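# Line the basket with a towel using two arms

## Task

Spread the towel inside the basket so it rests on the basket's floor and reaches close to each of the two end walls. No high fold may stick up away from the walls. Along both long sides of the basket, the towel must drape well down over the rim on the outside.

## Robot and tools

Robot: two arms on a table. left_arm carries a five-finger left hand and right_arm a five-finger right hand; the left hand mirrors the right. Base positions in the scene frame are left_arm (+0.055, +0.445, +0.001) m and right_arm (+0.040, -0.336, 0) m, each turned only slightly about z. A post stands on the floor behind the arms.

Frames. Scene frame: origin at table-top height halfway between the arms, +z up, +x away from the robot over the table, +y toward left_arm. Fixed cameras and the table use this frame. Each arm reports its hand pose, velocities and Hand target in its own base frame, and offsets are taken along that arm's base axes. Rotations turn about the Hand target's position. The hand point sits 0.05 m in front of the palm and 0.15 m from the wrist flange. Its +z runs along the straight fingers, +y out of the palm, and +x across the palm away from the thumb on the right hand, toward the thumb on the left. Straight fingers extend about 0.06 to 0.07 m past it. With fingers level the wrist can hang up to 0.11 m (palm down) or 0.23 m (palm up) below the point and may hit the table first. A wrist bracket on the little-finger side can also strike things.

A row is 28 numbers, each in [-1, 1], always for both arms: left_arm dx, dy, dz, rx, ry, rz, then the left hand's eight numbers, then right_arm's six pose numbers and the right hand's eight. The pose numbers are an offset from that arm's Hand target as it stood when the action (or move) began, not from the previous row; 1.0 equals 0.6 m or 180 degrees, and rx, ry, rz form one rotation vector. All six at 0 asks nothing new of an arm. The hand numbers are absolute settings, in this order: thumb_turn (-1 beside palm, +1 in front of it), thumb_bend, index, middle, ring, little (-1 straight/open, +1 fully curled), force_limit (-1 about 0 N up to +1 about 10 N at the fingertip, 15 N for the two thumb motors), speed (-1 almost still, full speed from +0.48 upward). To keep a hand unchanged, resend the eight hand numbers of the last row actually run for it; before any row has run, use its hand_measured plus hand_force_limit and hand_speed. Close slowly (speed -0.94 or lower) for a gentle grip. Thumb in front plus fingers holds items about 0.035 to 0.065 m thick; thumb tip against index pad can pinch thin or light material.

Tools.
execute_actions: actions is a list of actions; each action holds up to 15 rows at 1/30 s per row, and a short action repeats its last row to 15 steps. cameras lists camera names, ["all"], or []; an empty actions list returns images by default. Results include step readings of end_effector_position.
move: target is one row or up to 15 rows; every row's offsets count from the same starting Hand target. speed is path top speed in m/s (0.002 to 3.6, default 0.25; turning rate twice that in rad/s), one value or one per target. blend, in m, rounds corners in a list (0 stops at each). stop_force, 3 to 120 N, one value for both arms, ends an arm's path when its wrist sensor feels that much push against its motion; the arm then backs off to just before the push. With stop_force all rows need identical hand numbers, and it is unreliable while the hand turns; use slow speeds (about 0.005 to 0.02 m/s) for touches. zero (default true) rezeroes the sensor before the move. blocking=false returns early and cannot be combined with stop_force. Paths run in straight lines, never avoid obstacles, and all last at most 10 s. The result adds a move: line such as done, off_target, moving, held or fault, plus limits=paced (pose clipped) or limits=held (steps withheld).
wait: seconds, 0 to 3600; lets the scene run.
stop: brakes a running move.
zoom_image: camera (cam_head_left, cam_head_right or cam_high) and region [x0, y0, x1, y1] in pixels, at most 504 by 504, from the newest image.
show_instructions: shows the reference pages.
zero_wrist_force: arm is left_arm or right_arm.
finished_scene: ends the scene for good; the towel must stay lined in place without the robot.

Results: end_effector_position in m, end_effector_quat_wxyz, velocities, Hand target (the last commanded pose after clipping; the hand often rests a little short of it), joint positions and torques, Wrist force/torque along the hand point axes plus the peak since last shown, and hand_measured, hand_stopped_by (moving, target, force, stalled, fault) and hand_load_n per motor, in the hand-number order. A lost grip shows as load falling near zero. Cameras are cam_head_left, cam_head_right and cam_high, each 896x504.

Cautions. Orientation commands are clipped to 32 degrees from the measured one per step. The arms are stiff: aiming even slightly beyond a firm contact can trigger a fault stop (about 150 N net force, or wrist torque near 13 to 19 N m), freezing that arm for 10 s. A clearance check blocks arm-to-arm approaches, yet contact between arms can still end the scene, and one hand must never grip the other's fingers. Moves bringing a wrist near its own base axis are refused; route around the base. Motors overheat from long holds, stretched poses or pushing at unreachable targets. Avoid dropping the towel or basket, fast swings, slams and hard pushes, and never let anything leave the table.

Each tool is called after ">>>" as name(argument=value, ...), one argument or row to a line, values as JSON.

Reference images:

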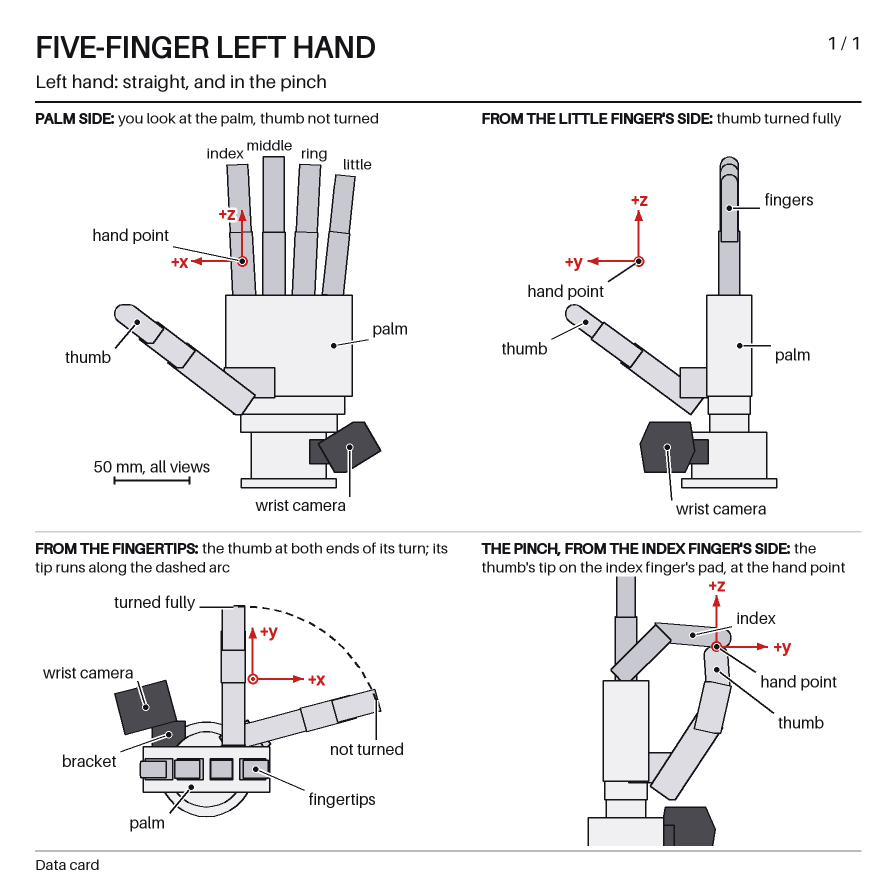

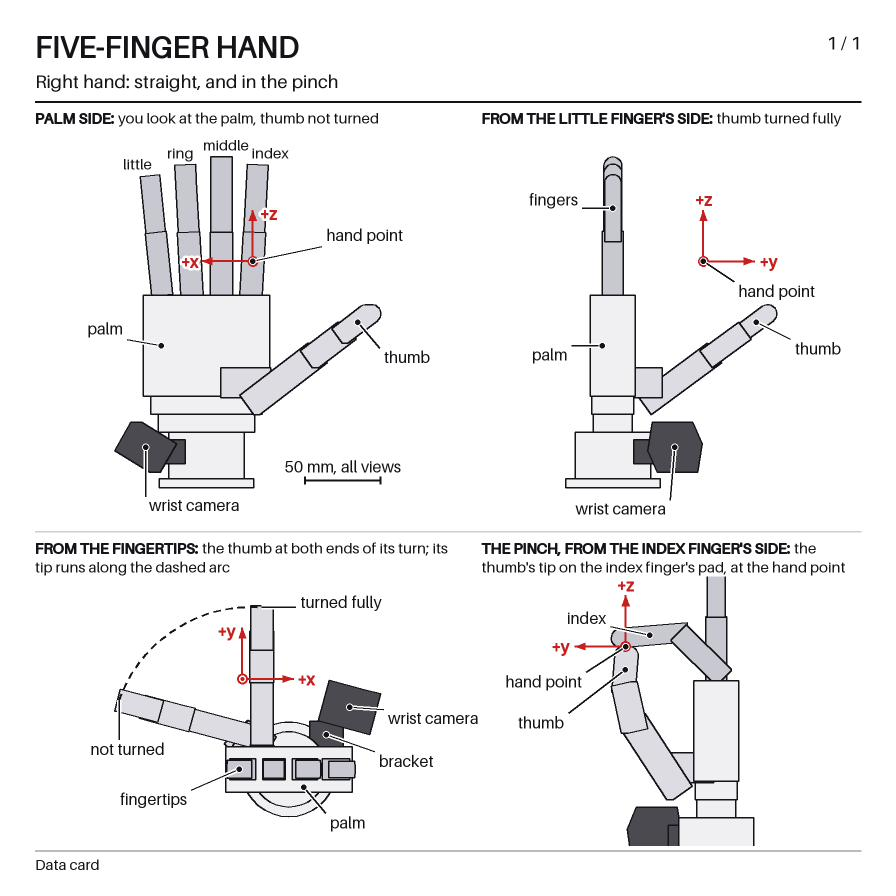

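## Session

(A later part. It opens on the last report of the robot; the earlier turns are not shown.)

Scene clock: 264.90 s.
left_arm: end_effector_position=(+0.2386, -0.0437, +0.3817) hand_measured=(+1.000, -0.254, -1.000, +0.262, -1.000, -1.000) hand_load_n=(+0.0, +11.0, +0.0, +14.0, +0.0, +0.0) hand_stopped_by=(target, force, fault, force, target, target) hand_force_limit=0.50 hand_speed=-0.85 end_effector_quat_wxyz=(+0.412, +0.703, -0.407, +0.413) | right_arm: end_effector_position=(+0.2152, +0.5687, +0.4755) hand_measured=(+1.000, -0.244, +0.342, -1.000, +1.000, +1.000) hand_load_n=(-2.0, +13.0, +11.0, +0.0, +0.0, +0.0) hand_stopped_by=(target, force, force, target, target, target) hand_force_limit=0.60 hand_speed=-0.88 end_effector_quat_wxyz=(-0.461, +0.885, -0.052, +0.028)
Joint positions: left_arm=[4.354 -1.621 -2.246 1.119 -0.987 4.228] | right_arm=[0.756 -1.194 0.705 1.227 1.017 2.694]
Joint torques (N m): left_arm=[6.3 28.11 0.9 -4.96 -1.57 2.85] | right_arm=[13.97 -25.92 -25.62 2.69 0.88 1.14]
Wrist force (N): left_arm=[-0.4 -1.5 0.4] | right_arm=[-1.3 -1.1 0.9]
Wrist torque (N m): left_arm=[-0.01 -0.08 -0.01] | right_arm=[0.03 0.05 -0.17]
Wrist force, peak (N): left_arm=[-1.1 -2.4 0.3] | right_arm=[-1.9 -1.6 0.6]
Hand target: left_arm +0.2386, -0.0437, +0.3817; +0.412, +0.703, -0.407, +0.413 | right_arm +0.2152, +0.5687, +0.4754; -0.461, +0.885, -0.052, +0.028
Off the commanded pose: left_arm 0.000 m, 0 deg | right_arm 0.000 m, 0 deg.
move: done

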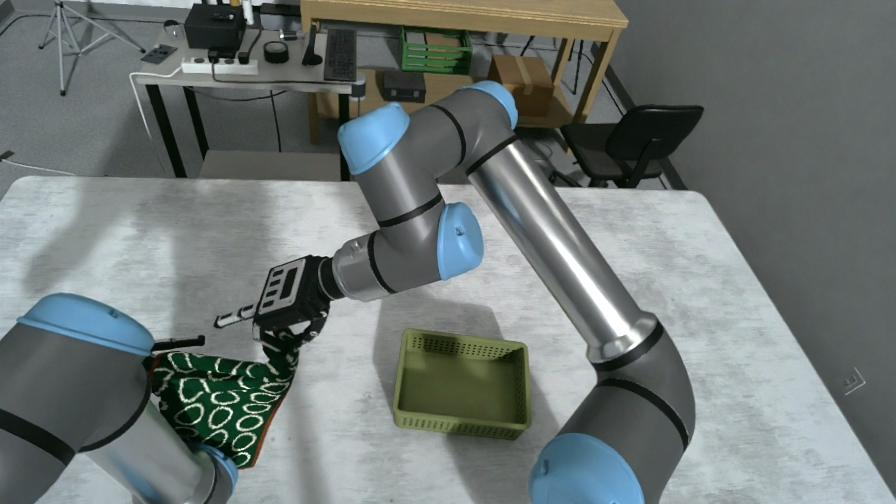

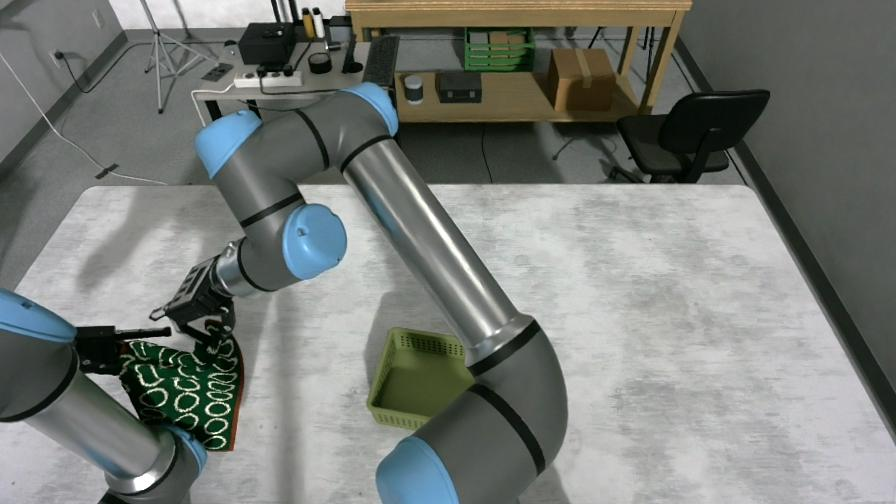

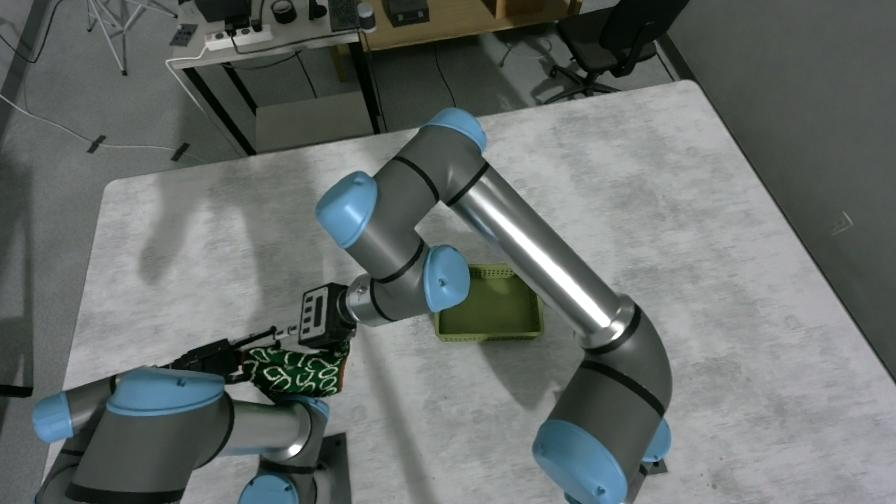

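>>> move(
  target=[0.0,-0.3333,0.05,0,0,0,1,0.0,-1,0.5,-1,-1,0.5,-0.85,0.0,-0.3333,0.05,0,0,0,1,0,0.5,-1,1,1,0.6,-0.88],
  speed=0.1,
  cameras=["all"],
)

Scene clock: 273.13 s.
left_arm: end_effector_position=(+0.2386, -0.2437, +0.4117) hand_measured=(+1.000, -0.254, -1.000, +0.262, -1.000, -1.000) hand_load_n=(+0.0, +11.0, +0.0, +14.0, +0.0, +0.0) hand_stopped_by=(target, force, fault, force, target, target) hand_force_limit=0.50 hand_speed=-0.85 end_effector_quat_wxyz=(+0.412, +0.703, -0.407, +0.413) | right_arm: end_effector_position=(+0.2152, +0.3688, +0.5054) hand_measured=(+1.000, -0.244, +0.342, -1.000, +1.000, +1.000) hand_load_n=(-2.0, +13.5, +11.0, +0.0, +0.0, +0.0) hand_stopped_by=(target, force, force, target, target, target) hand_force_limit=0.60 hand_speed=-0.88 end_effector_quat_wxyz=(-0.461, +0.885, -0.052, +0.028)
Joint positions: left_arm=[3.84 -1.348 -2.346 1.227 -0.538 3.852] | right_arm=[0.252 -1.58 1.169 1.503 0.702 2.166]
Joint torques (N m): left_arm=[-6.27 -6.89 29.49 0.16 2.78 -2.72] | right_arm=[-11.89 -24.9 -8.28 3.99 -2.84 -1.37]
Wrist force (N): left_arm=[-0.4 -1.6 0.5] | right_arm=[-1.4 -1.4 0.9]
Wrist torque (N m): left_arm=[-0.06 -0.06 0.11] | right_arm=[0.00 0.09 -0.05]
Wrist force, peak (N): left_arm=[-1.1 -2.1 -0.4] | right_arm=[-1.7 -1.7 1.3]
Hand target: left_arm +0.2386, -0.2437, +0.4117; +0.412, +0.703, -0.407, +0.413 | right_arm +0.2152, +0.3688, +0.5054; -0.461, +0.885, -0.052, +0.028
Off the commanded pose: left_arm 0.000 m, 0 deg | right_arm 0.000 m, 0 deg.
move: done

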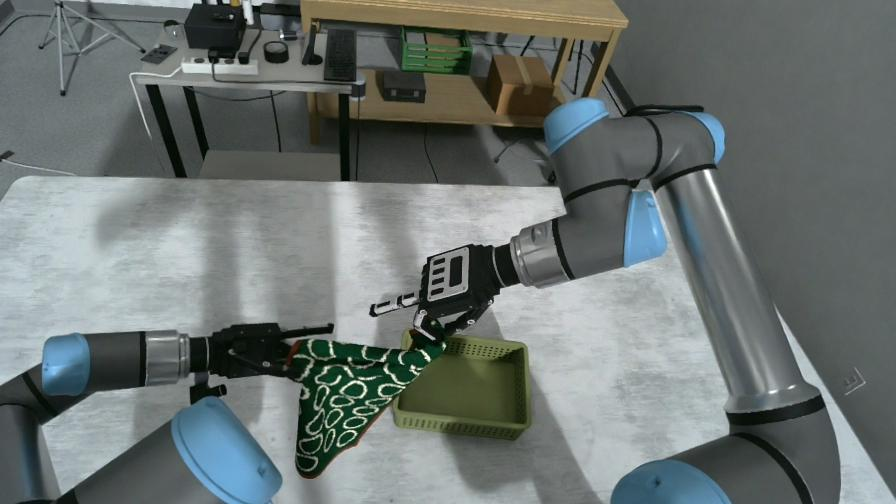

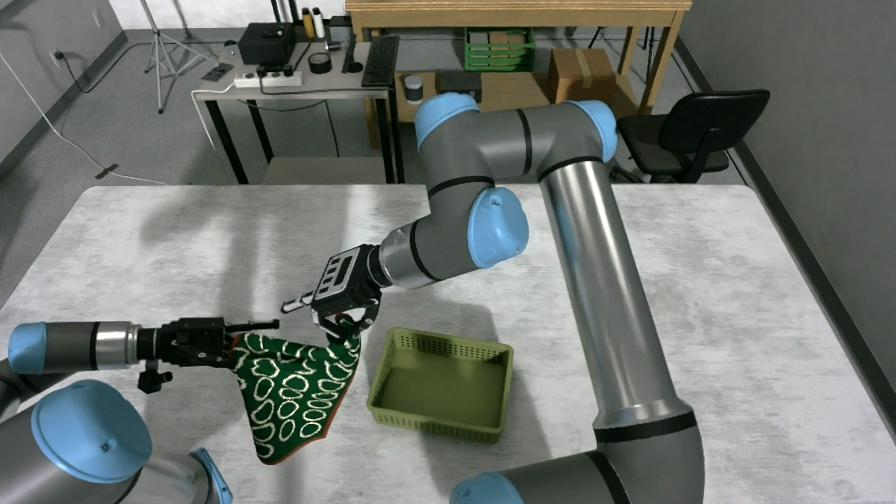

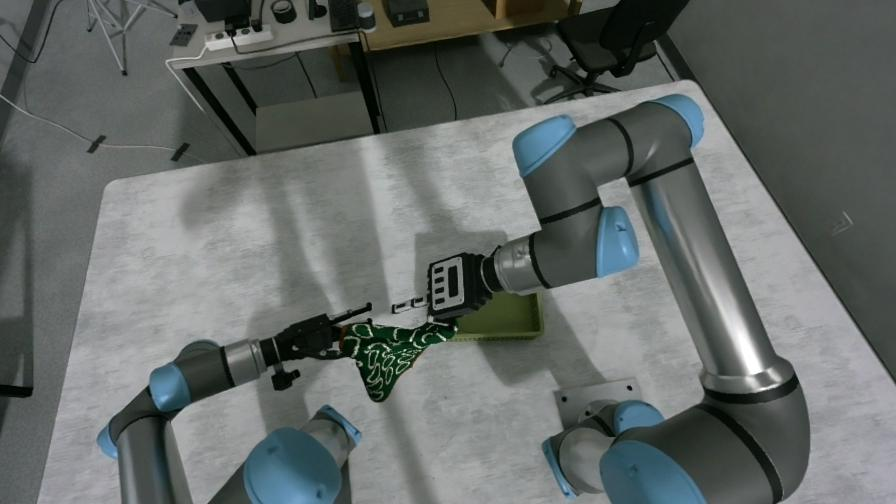

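>>> zoom_image(
  camera="cam_head_left",
  region=[220, 310, 450, 490],
)

>>> zoom_image(
  camera="cam_head_right",
  region=[180, 290, 400, 480],
)

Scaled by 2.191 from the camera's image (finer frame: 1280x720).

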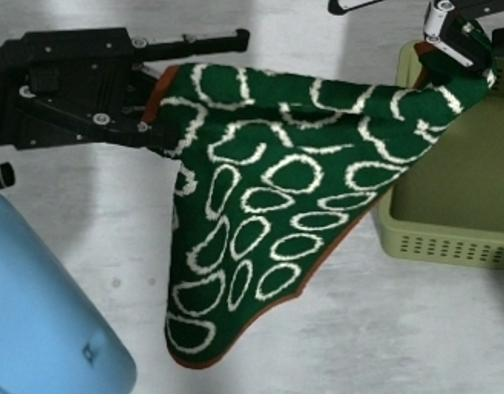

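Scaled by 2.291 from the camera's image (finer frame: 1280x720).

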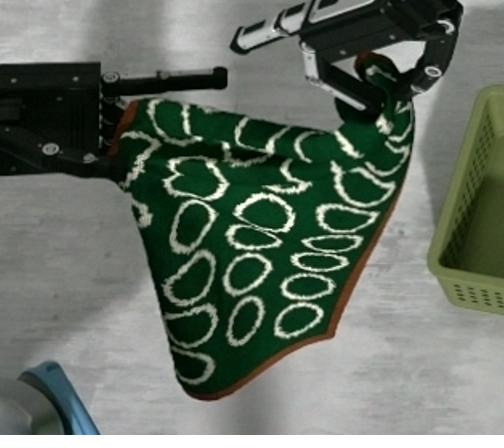

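>>> move(
  target=[0.015,-0.3587,-0.0167,0,0,0,1,0.0,-1,0.5,-1,-1,0.5,-0.85,-0.0045,-0.3597,0,0,0,0,1,0,0.5,-1,1,1,0.6,-0.88],
  speed=0.1,
  cameras=["all"],
)

Scene clock: 278.20 s.
left_arm: end_effector_position=(+0.2476, -0.4589, +0.4017) hand_measured=(+1.000, -0.254, -1.000, +0.262, -1.000, -1.000) hand_load_n=(+0.0, +11.0, -0.5, +14.0, +0.0, +0.0) hand_stopped_by=(target, force, fault, force, target, target) hand_force_limit=0.50 hand_speed=-0.85 end_effector_quat_wxyz=(+0.412, +0.703, -0.407, +0.413) | right_arm: end_effector_position=(+0.2125, +0.1530, +0.5054) hand_measured=(+1.000, -0.244, +0.342, -1.000, +1.000, +1.000) hand_load_n=(-2.0, +13.0, +11.0, +0.0, +0.0, +0.5) hand_stopped_by=(target, force, force, target, target, target) hand_force_limit=0.60 hand_speed=-0.88 end_effector_quat_wxyz=(-0.461, +0.885, -0.052, +0.028)
Joint positions: left_arm=[2.869 -1.44 -1.86 2.715 -0.618 1.807] | right_arm=[-0.728 -1.88 1.707 2.43 0.834 0.686]
Joint torques (N m): left_arm=[-6.56 1.44 34.5 1.48 -1.1 -2.82] | right_arm=[-11.34 -11.39 -8.77 5.3 0.81 -1.33]
Wrist force (N): left_arm=[-0.4 -0.8 0.2] | right_arm=[-1.2 -1.3 0.9]
Wrist torque (N m): left_arm=[0.08 -0.08 0.11] | right_arm=[0.06 0.06 -0.04]
Wrist force, peak (N): left_arm=[-0.7 -1.9 0.5] | right_arm=[-1.7 -1.7 1.5]
Hand target: left_arm +0.2476, -0.4589, +0.4017; +0.412, +0.703, -0.407, +0.413 | right_arm +0.2125, +0.1529, +0.5054; -0.461, +0.885, -0.052, +0.028
Off the commanded pose: left_arm 0.000 m, 0 deg | right_arm 0.000 m, 0 deg.
move: done

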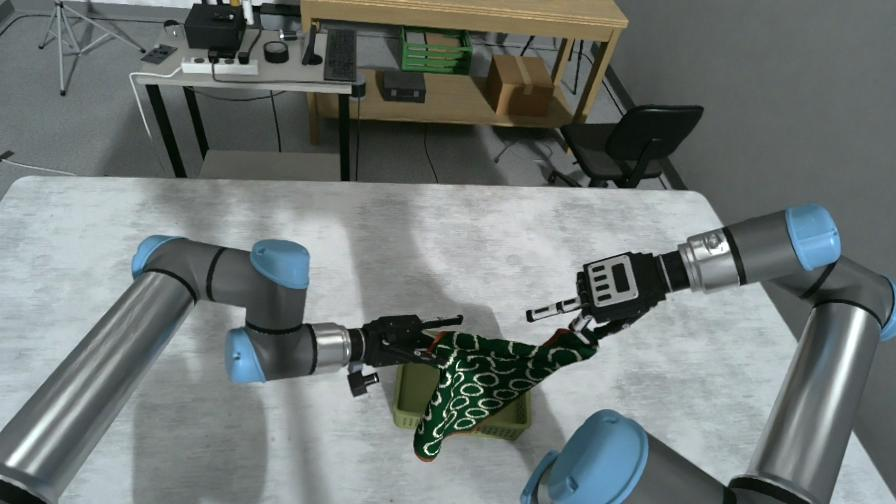

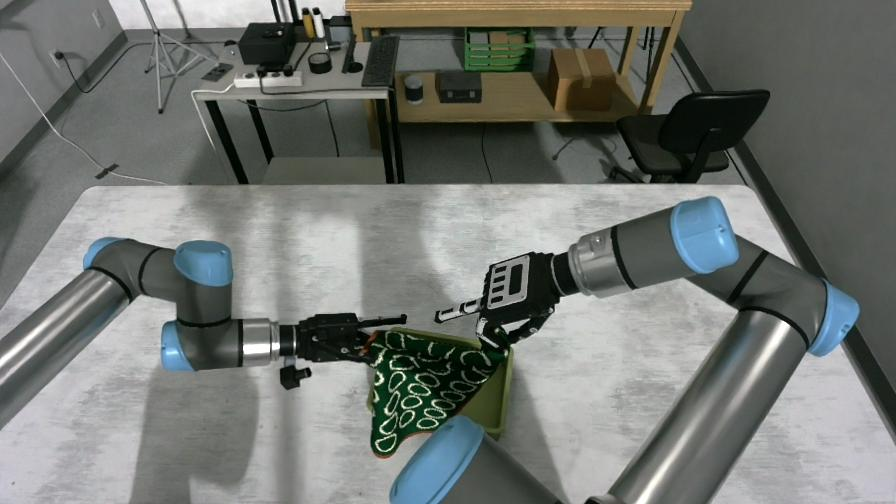

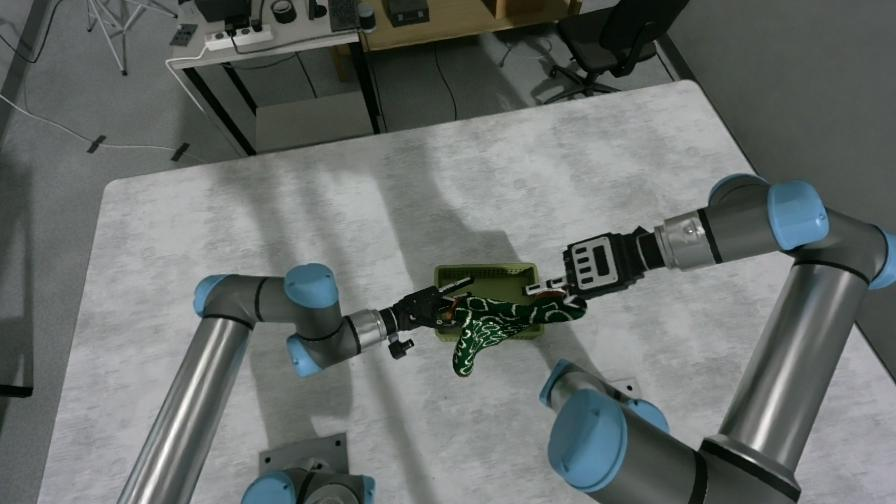

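>>> zoom_image(
  camera="cam_head_left",
  region=[380, 300, 620, 480],
)

>>> zoom_image(
  camera="cam_head_right",
  region=[340, 300, 560, 480],
)

>>> zoom_image(
  camera="cam_high",
  region=[380, 220, 620, 400],
)

Scaled by 2.100 from the camera's image (finer frame: 1280x720).

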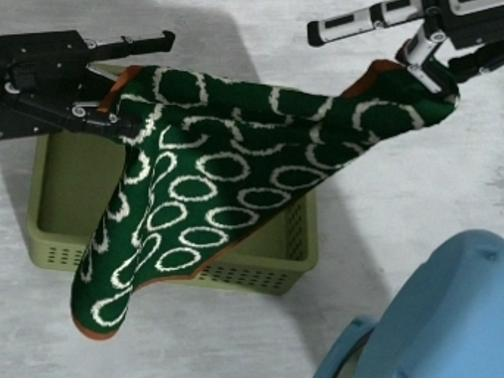

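Scaled by 2.291 from the camera's image (finer frame: 1280x720).

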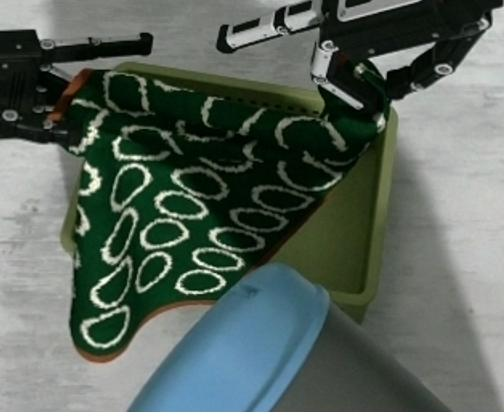

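Scaled by 2.100 from the camera's image (finer frame: 1280x720).

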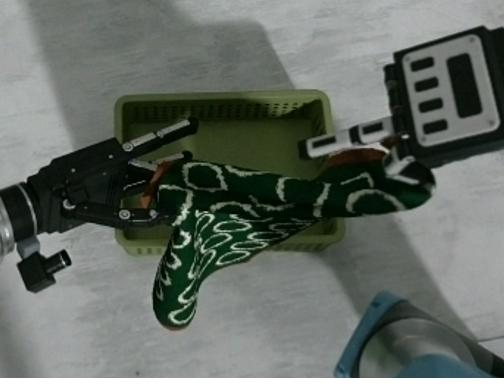

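>>> move(
  target=[0.0,0.0,-0.1833,0,0,0,1,0.0,-1,0.5,-1,-1,0.5,-0.85,0.0,-0.0167,-0.175,0,0,0,1,0,0.5,-1,1,1,0.6,-0.88],
  speed=0.1,
  cameras=["all"],
)

>>> zoom_image(
  camera="cam_head_left",
  region=[380, 300, 620, 480],
)

>>> zoom_image(
  camera="cam_high",
  region=[380, 220, 620, 400],
)

Scene clock: 282.10 s.
left_arm: end_effector_position=(+0.2476, -0.4589, +0.2917) hand_measured=(+1.000, -0.254, -1.000, +0.262, -1.000, -1.000) hand_load_n=(+0.0, +11.0, +0.0, +14.0, +0.0, +0.0) hand_stopped_by=(target, force, fault, force, target, target) hand_force_limit=0.50 hand_speed=-0.85 end_effector_quat_wxyz=(+0.412, +0.703, -0.407, +0.413) | right_arm: end_effector_position=(+0.2125, +0.1429, +0.4004) hand_measured=(+1.000, -0.244, +0.342, -1.000, +1.000, +1.000) hand_load_n=(-2.0, +13.0, +11.0, +0.0, +0.0, +0.0) hand_stopped_by=(target, force, force, target, target, target) hand_force_limit=0.60 hand_speed=-0.88 end_effector_quat_wxyz=(-0.461, +0.885, -0.052, +0.028)
Joint positions: left_arm=[2.869 -1.526 -2.078 3.019 -0.618 1.807] | right_arm=[-0.769 -1.891 1.988 2.188 0.86 0.644]
Joint torques (N m): left_arm=[-6.42 3.27 6.11 1.31 -1.01 -2.64] | right_arm=[-11.86 3.95 -8.94 0.29 0.72 -1.37]
Wrist force (N): left_arm=[-0.6 -0.8 0.3] | right_arm=[-1.2 -1.5 1.3]
Wrist torque (N m): left_arm=[0.07 -0.03 0.10] | right_arm=[0.02 0.04 -0.03]
Wrist force, peak (N): left_arm=[-1.1 -1.1 1.0] | right_arm=[-1.1 -1.6 1.4]
Hand target: left_arm +0.2476, -0.4589, +0.2917; +0.412, +0.703, -0.407, +0.413 | right_arm +0.2125, +0.1429, +0.4004; -0.461, +0.885, -0.052, +0.028
Off the commanded pose: left_arm 0.000 m, 0 deg | right_arm 0.000 m, 0 deg.
move: done

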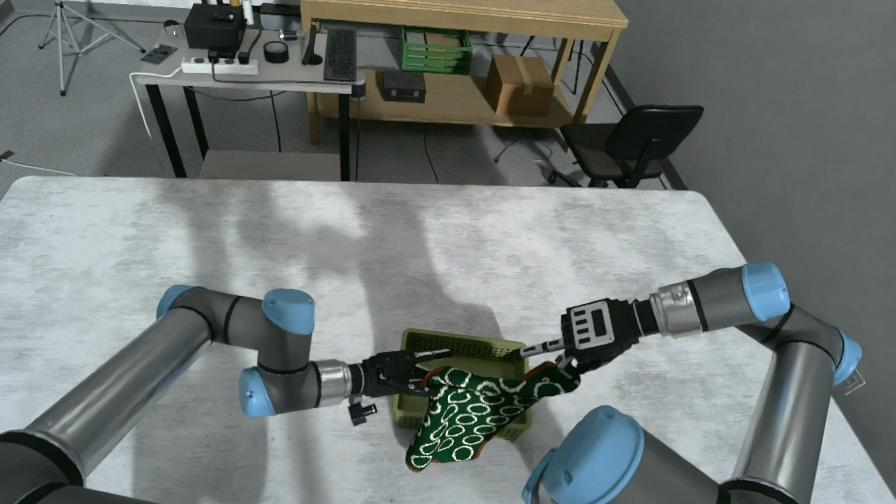

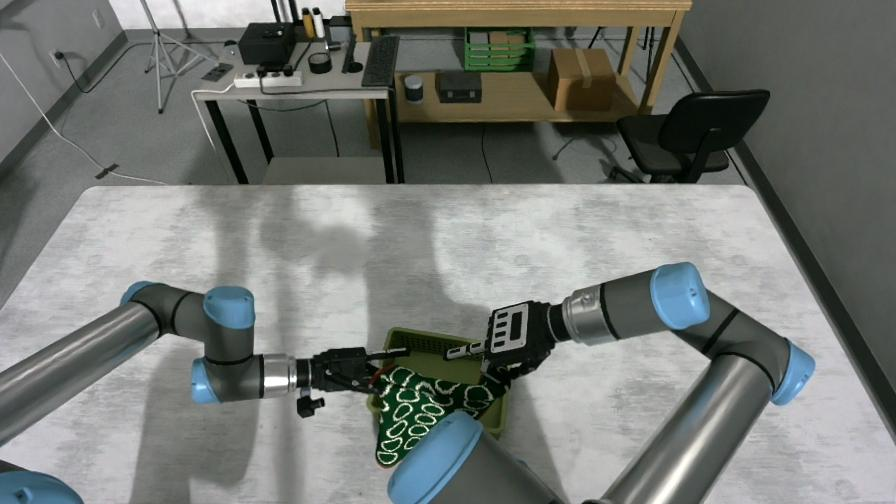

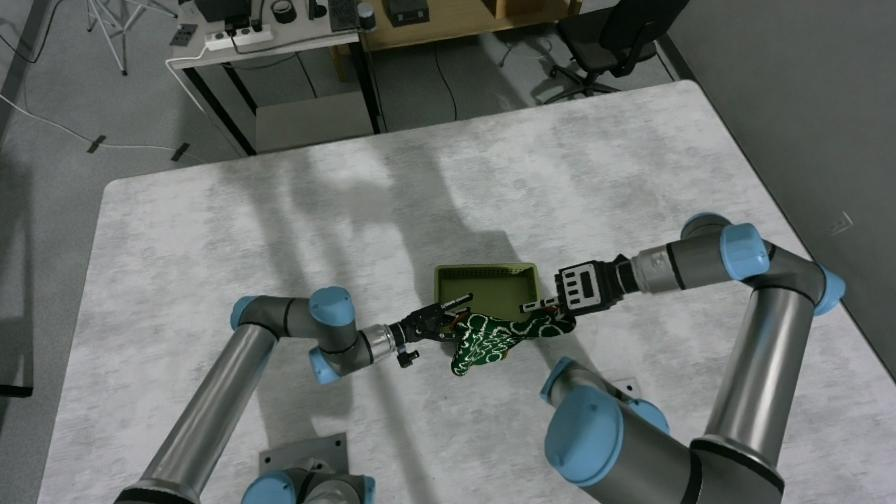

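Scaled by 2.100 from the camera's image (finer frame: 1280x720).

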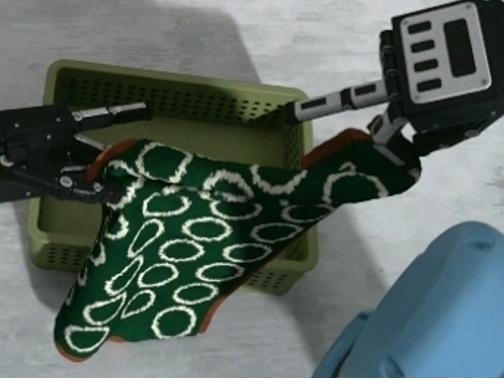

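Scaled by 2.100 from the camera's image (finer frame: 1280x720).

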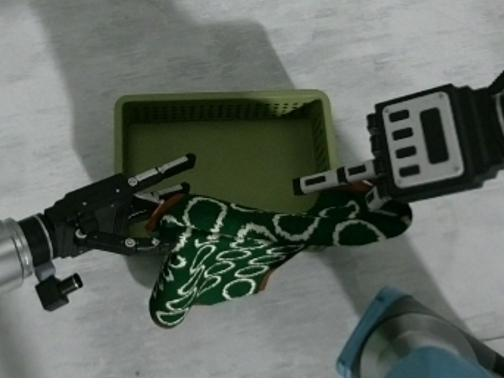

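>>> move(
  target=[
    [0.125,-0.0017,-0.0583,0,0,0,1,0.0,-1,0.5,-1,-1,0.5,-0.85,0.1705,-0.0108,-0.0833,0,0,0,1,0,0.5,-1,1,1,0.6,-0.88],
    [0.275,-0.0038,-0.1417,0,0,0,1,0.0,-1,0.5,-1,-1,0.5,-0.85,0.3538,-0.0047,-0.25,0,0,0,1,0,0.5,-1,1,1,0.6,-0.88],
  ],
  speed=0.1,
  blend=0.02,
  cameras=["all"],
)

>>> zoom_image(
  camera="cam_head_left",
  region=[380, 290, 620, 480],
)

>>> zoom_image(
  camera="cam_head_right",
  region=[340, 290, 560, 480],
)

>>> zoom_image(
  camera="cam_high",
  region=[380, 220, 620, 400],
)

Scene clock: 285.73 s.
left_arm: end_effector_position=(+0.4125, -0.4612, +0.2067) hand_measured=(+1.000, -0.254, -1.000, +0.262, -1.000, -1.000) hand_load_n=(+0.0, +11.0, +0.0, +14.5, +0.0, +0.0) hand_stopped_by=(target, force, fault, force, target, target) hand_force_limit=0.50 hand_speed=-0.85 end_effector_quat_wxyz=(+0.412, +0.703, -0.407, +0.413) | right_arm: end_effector_position=(+0.4247, +0.1401, +0.2504) hand_measured=(+1.000, -0.244, +0.342, -1.000, +1.000, +1.000) hand_load_n=(-2.0, +13.5, +10.5, +0.0, +0.0, +0.0) hand_stopped_by=(target, force, force, target, target, target) hand_force_limit=0.60 hand_speed=-0.88 end_effector_quat_wxyz=(-0.461, +0.885, -0.052, +0.028)
Joint positions: left_arm=[2.967 -1.982 -1.786 3.095 -0.539 1.912] | right_arm=[-0.386 -1.216 1.617 1.531 0.659 1.124]
Joint torques (N m): left_arm=[6.47 18.72 31.08 -3.34 2.69 2.92] | right_arm=[14.35 -25.04 -24.76 0.17 -2.93 1.17]
Wrist force (N): left_arm=[-0.6 -1.7 0.4] | right_arm=[-1.6 -1.5 0.9]
Wrist torque (N m): left_arm=[-0.06 -0.04 -0.01] | right_arm=[0.01 0.08 -0.20]
Wrist force, peak (N): left_arm=[-1.0 -2.1 0.6] | right_arm=[-1.8 -1.9 1.2]
Hand target: left_arm +0.4126, -0.4612, +0.2067; +0.412, +0.703, -0.407, +0.413 | right_arm +0.4248, +0.1401, +0.2504; -0.461, +0.885, -0.052, +0.028
Off the commanded pose: left_arm 0.000 m, 0 deg | right_arm 0.000 m, 0 deg.
move: done

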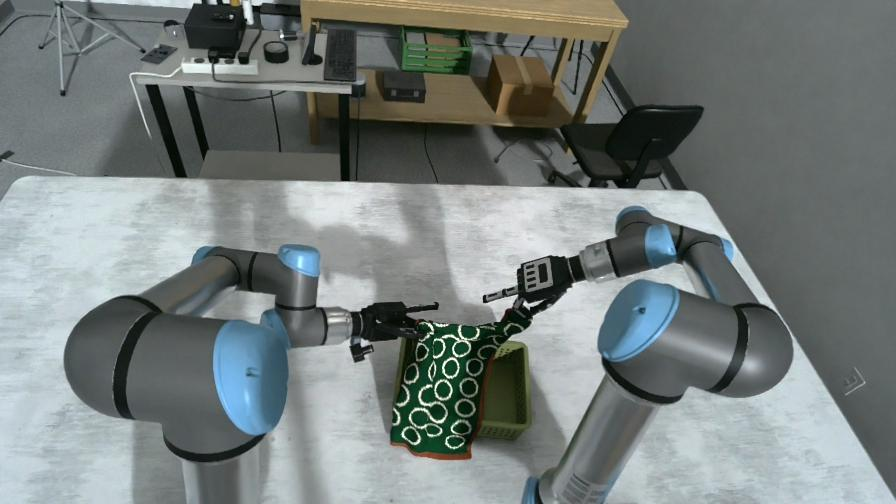

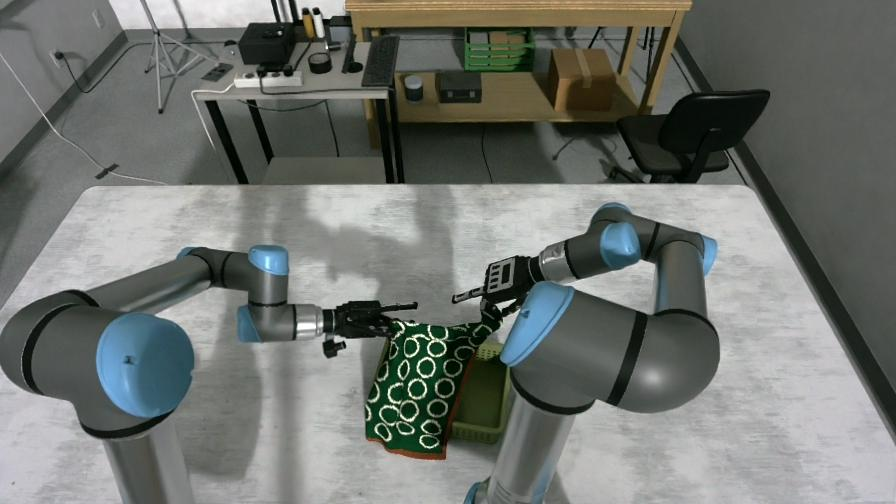

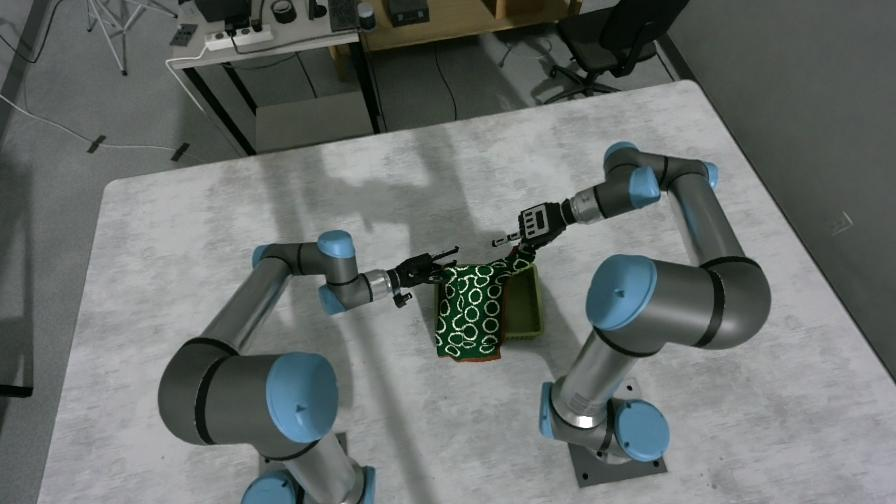

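Scaled by 2.100 from the camera's image (finer frame: 1280x720).

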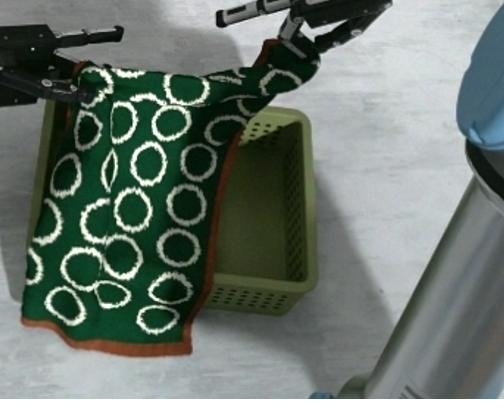

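Scaled by 2.291 from the camera's image (finer frame: 1280x720).

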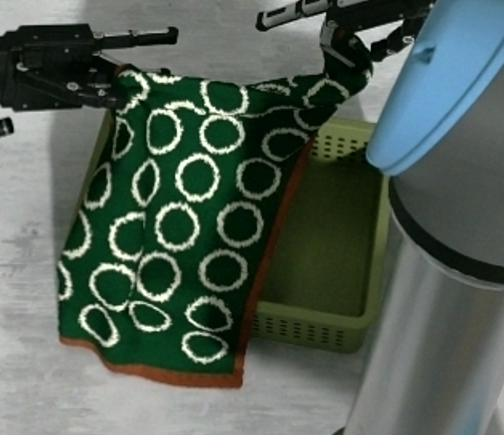

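Scaled by 2.100 from the camera's image (finer frame: 1280x720).

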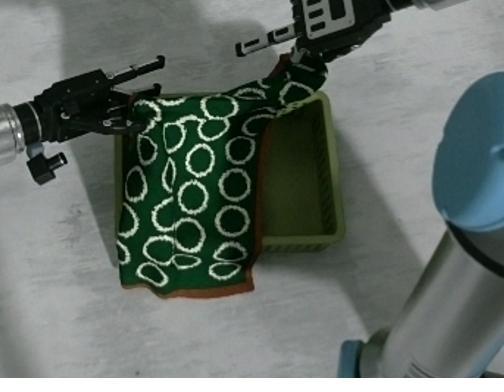

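>>> move(
  target=[
    [0.1498,-0.0188,-0.0333,0,0,0,1,0.0,-1,0.5,-1,-1,0.5,-0.85,0.1505,-0.0115,-0.1,0,0,0,1,0,0.5,-1,1,1,0.6,-0.88],
    [0.1913,-0.0277,-0.125,0,0,0,1,0.0,-1,0.5,-1,-1,0.5,-0.85,0.2172,-0.0093,-0.25,0,0,0,1,0,0.5,-1,1,1,0.6,-0.88],
  ],
  speed=0.07,
  blend=0.015,
  cameras=["all"],
)

>>> zoom_image(
  camera="cam_head_left",
  region=[380, 290, 620, 480],
)

>>> zoom_image(
  camera="cam_high",
  region=[380, 220, 620, 400],
)

Scene clock: 290.10 s.
left_arm: end_effector_position=(+0.5273, -0.4778, +0.1317) hand_measured=(+1.000, -0.254, -1.000, +0.262, -1.000, -1.000) hand_load_n=(+0.0, +11.0, +0.0, +14.0, +0.0, +0.0) hand_stopped_by=(target, force, fault, force, target, target) hand_force_limit=0.50 hand_speed=-0.85 end_effector_quat_wxyz=(+0.412, +0.703, -0.407, +0.413) | right_arm: end_effector_position=(+0.5551, +0.1345, +0.1005) hand_measured=(+1.000, -0.244, +0.342, -1.000, +1.000, +1.000) hand_load_n=(-2.0, +13.5, +10.5, +0.0, +0.0, +0.0) hand_stopped_by=(target, force, force, target, target, target) hand_force_limit=0.60 hand_speed=-0.88 end_effector_quat_wxyz=(-0.461, +0.885, -0.052, +0.028)
Joint positions: left_arm=[2.974 -2.309 -1.461 3.09 -0.534 1.92] | right_arm=[-0.305 -0.771 1.281 1.321 0.634 1.251]
Joint torques (N m): left_arm=[-6.97 30.75 29.5 1.08 -0.87 -2.4] | right_arm=[14.27 -40.07 -24.37 0.05 -2.95 1.23]
Wrist force (N): left_arm=[-0.4 -1.7 0.2] | right_arm=[-1.7 -1.8 1.0]
Wrist torque (N m): left_arm=[-0.04 -0.06 0.00] | right_arm=[-0.03 0.09 -0.22]
Wrist force, peak (N): left_arm=[-1.0 -2.0 0.2] | right_arm=[-1.9 -1.9 0.8]
Hand target: left_arm +0.5273, -0.4778, +0.1317; +0.412, +0.703, -0.407, +0.413 | right_arm +0.5551, +0.1345, +0.1004; -0.461, +0.885, -0.052, +0.028
Off the commanded pose: left_arm 0.000 m, 0 deg | right_arm 0.000 m, 0 deg.
move: done

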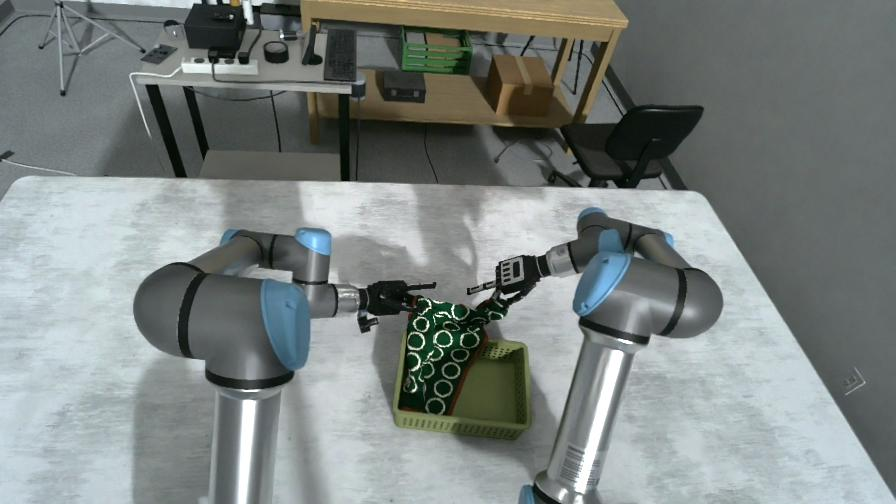

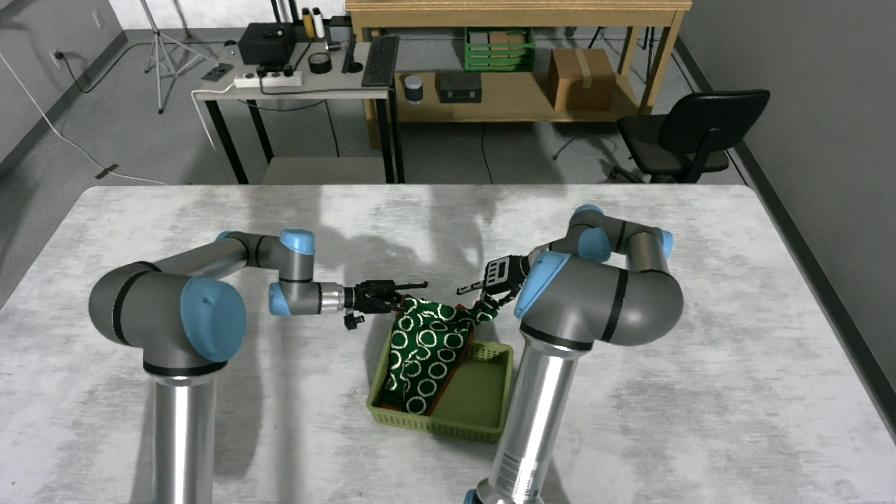

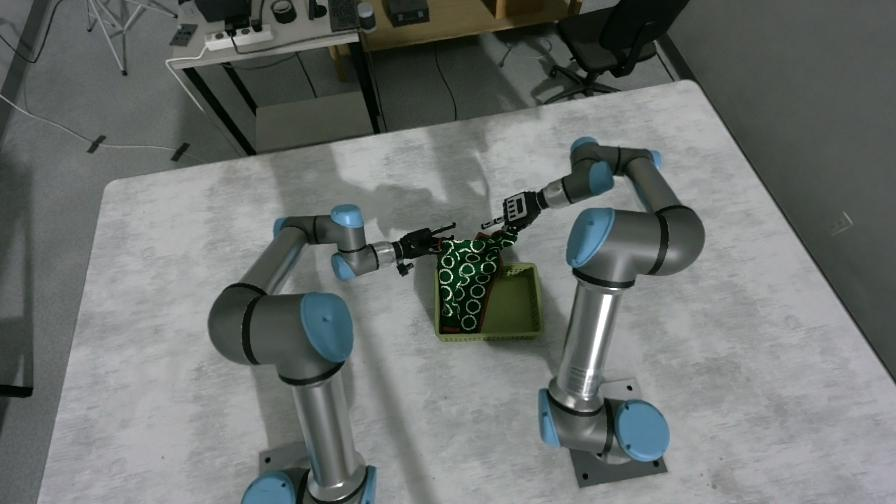

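Scaled by 2.100 from the camera's image (finer frame: 1280x720).

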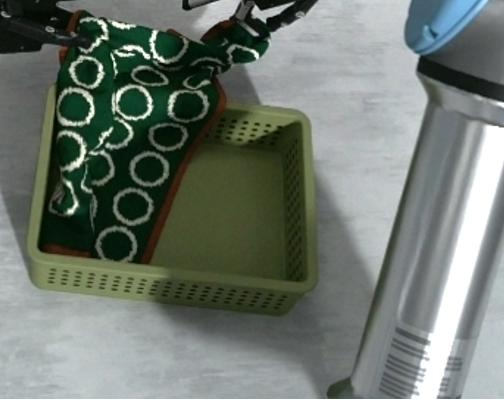

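Scaled by 2.100 from the camera's image (finer frame: 1280x720).

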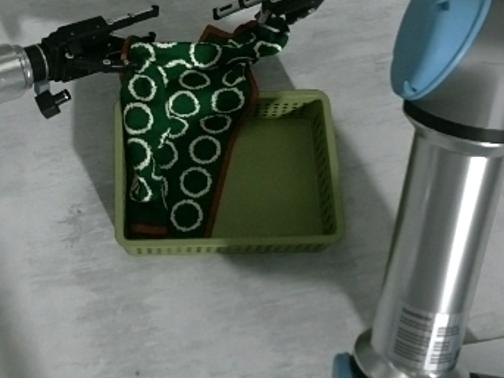

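>>> move(
  target=[0,0,0,0,0,0,1,0.0,-1,0.5,-1,-1,0.5,-0.85,0.0167,-0.0167,-0.1083,0,0,0,1,0,0.5,-1,1,1,0.6,-0.88],
  speed=0.07,
  stop_force=8,
  cameras=["all"],
)

>>> zoom_image(
  camera="cam_head_left",
  region=[380, 260, 580, 420],
)

>>> zoom_image(
  camera="cam_high",
  region=[380, 200, 560, 360],
)

Scene clock: 293.93 s.
left_arm: end_effector_position=(+0.5273, -0.4778, +0.1317) hand_measured=(+1.000, -0.254, -1.000, +0.262, -1.000, -1.000) hand_load_n=(+0.0, +11.0, +0.0, +14.5, +0.0, +0.0) hand_stopped_by=(target, force, fault, force, target, target) hand_force_limit=0.50 hand_speed=-0.85 end_effector_quat_wxyz=(+0.412, +0.703, -0.407, +0.413) | right_arm: end_effector_position=(+0.5651, +0.1245, +0.0354) hand_measured=(+1.000, -0.244, +0.342, -1.000, +1.000, +1.000) hand_load_n=(-2.0, +13.5, +10.5, +0.0, +0.0, +0.0) hand_stopped_by=(target, force, force, target, target, target) hand_force_limit=0.60 hand_speed=-0.88 end_effector_quat_wxyz=(-0.461, +0.885, -0.052, +0.028)
Joint positions: left_arm=[2.974 -2.309 -1.461 3.09 -0.534 1.92] | right_arm=[-0.317 -0.663 1.267 1.241 0.638 1.232]
Joint torques (N m): left_arm=[-5.4 30.42 29.6 1.11 -0.76 -2.42] | right_arm=[-12.66 -41.69 -22.9 -0.12 0.7 -1.55]
Wrist force (N): left_arm=[-1.4 -1.9 1.5] | right_arm=[-1.8 -3.5 1.0]
Wrist torque (N m): left_arm=[-0.11 0.07 -0.03] | right_arm=[-0.06 0.06 -0.03]
Wrist force, peak (N): left_arm=[-1.2 -2.2 1.4] | right_arm=[-2.3 -3.8 1.3]
Hand target: left_arm +0.5273, -0.4778, +0.1317; +0.412, +0.703, -0.407, +0.413 | right_arm +0.5651, +0.1245, +0.0354; -0.461, +0.885, -0.052, +0.028
Off the commanded pose: left_arm 0.000 m, 0 deg | right_arm 0.000 m, 0 deg.
move: done

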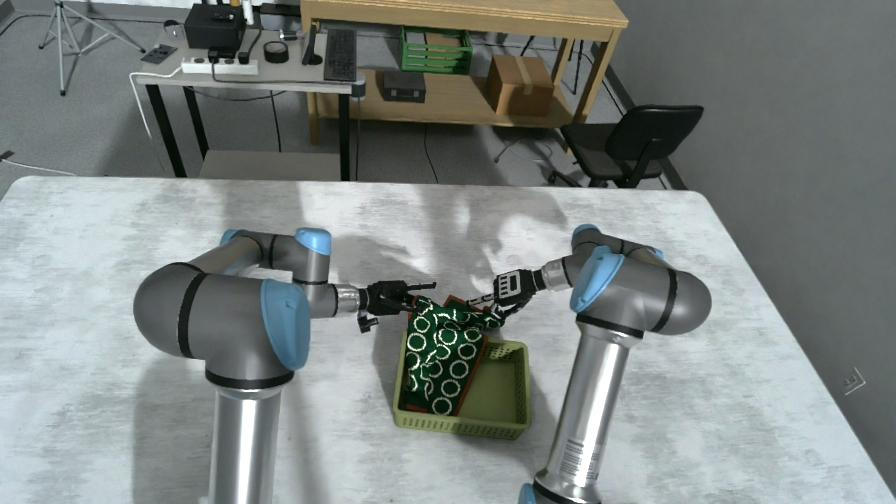

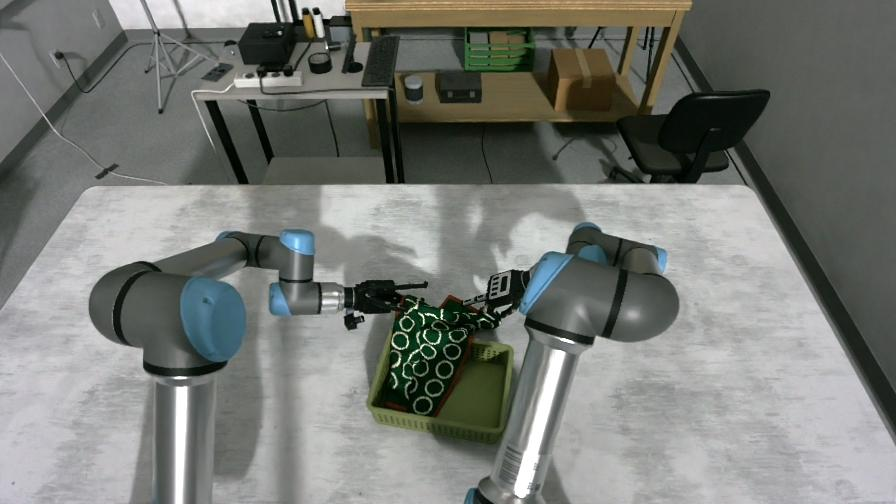

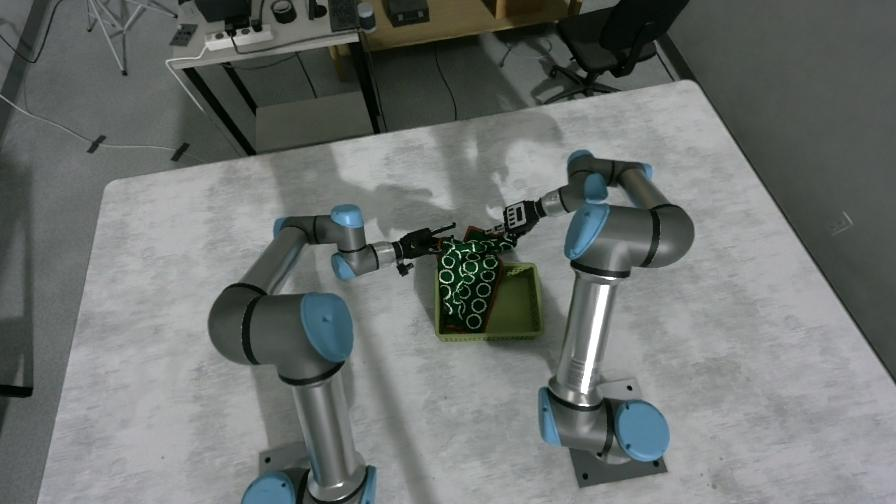

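Scaled by 2.520 from the camera's image (finer frame: 1280x720).

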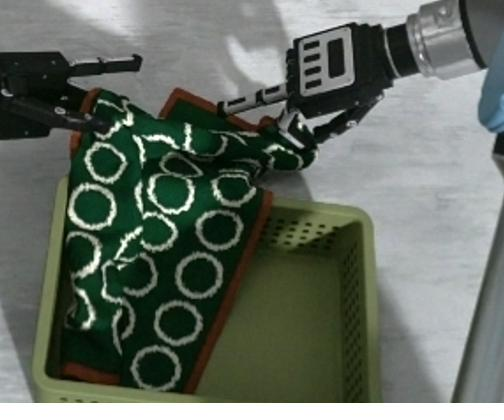

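Scaled by 2.800 from the camera's image (finer frame: 1280x720).

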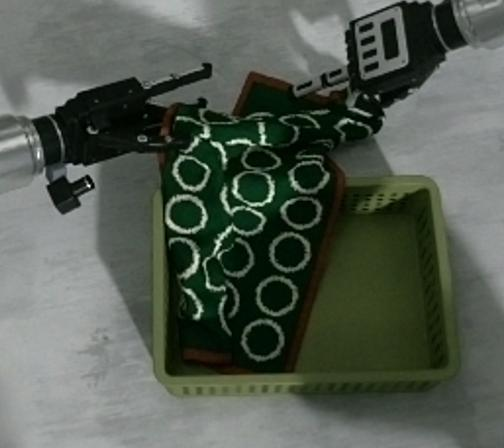

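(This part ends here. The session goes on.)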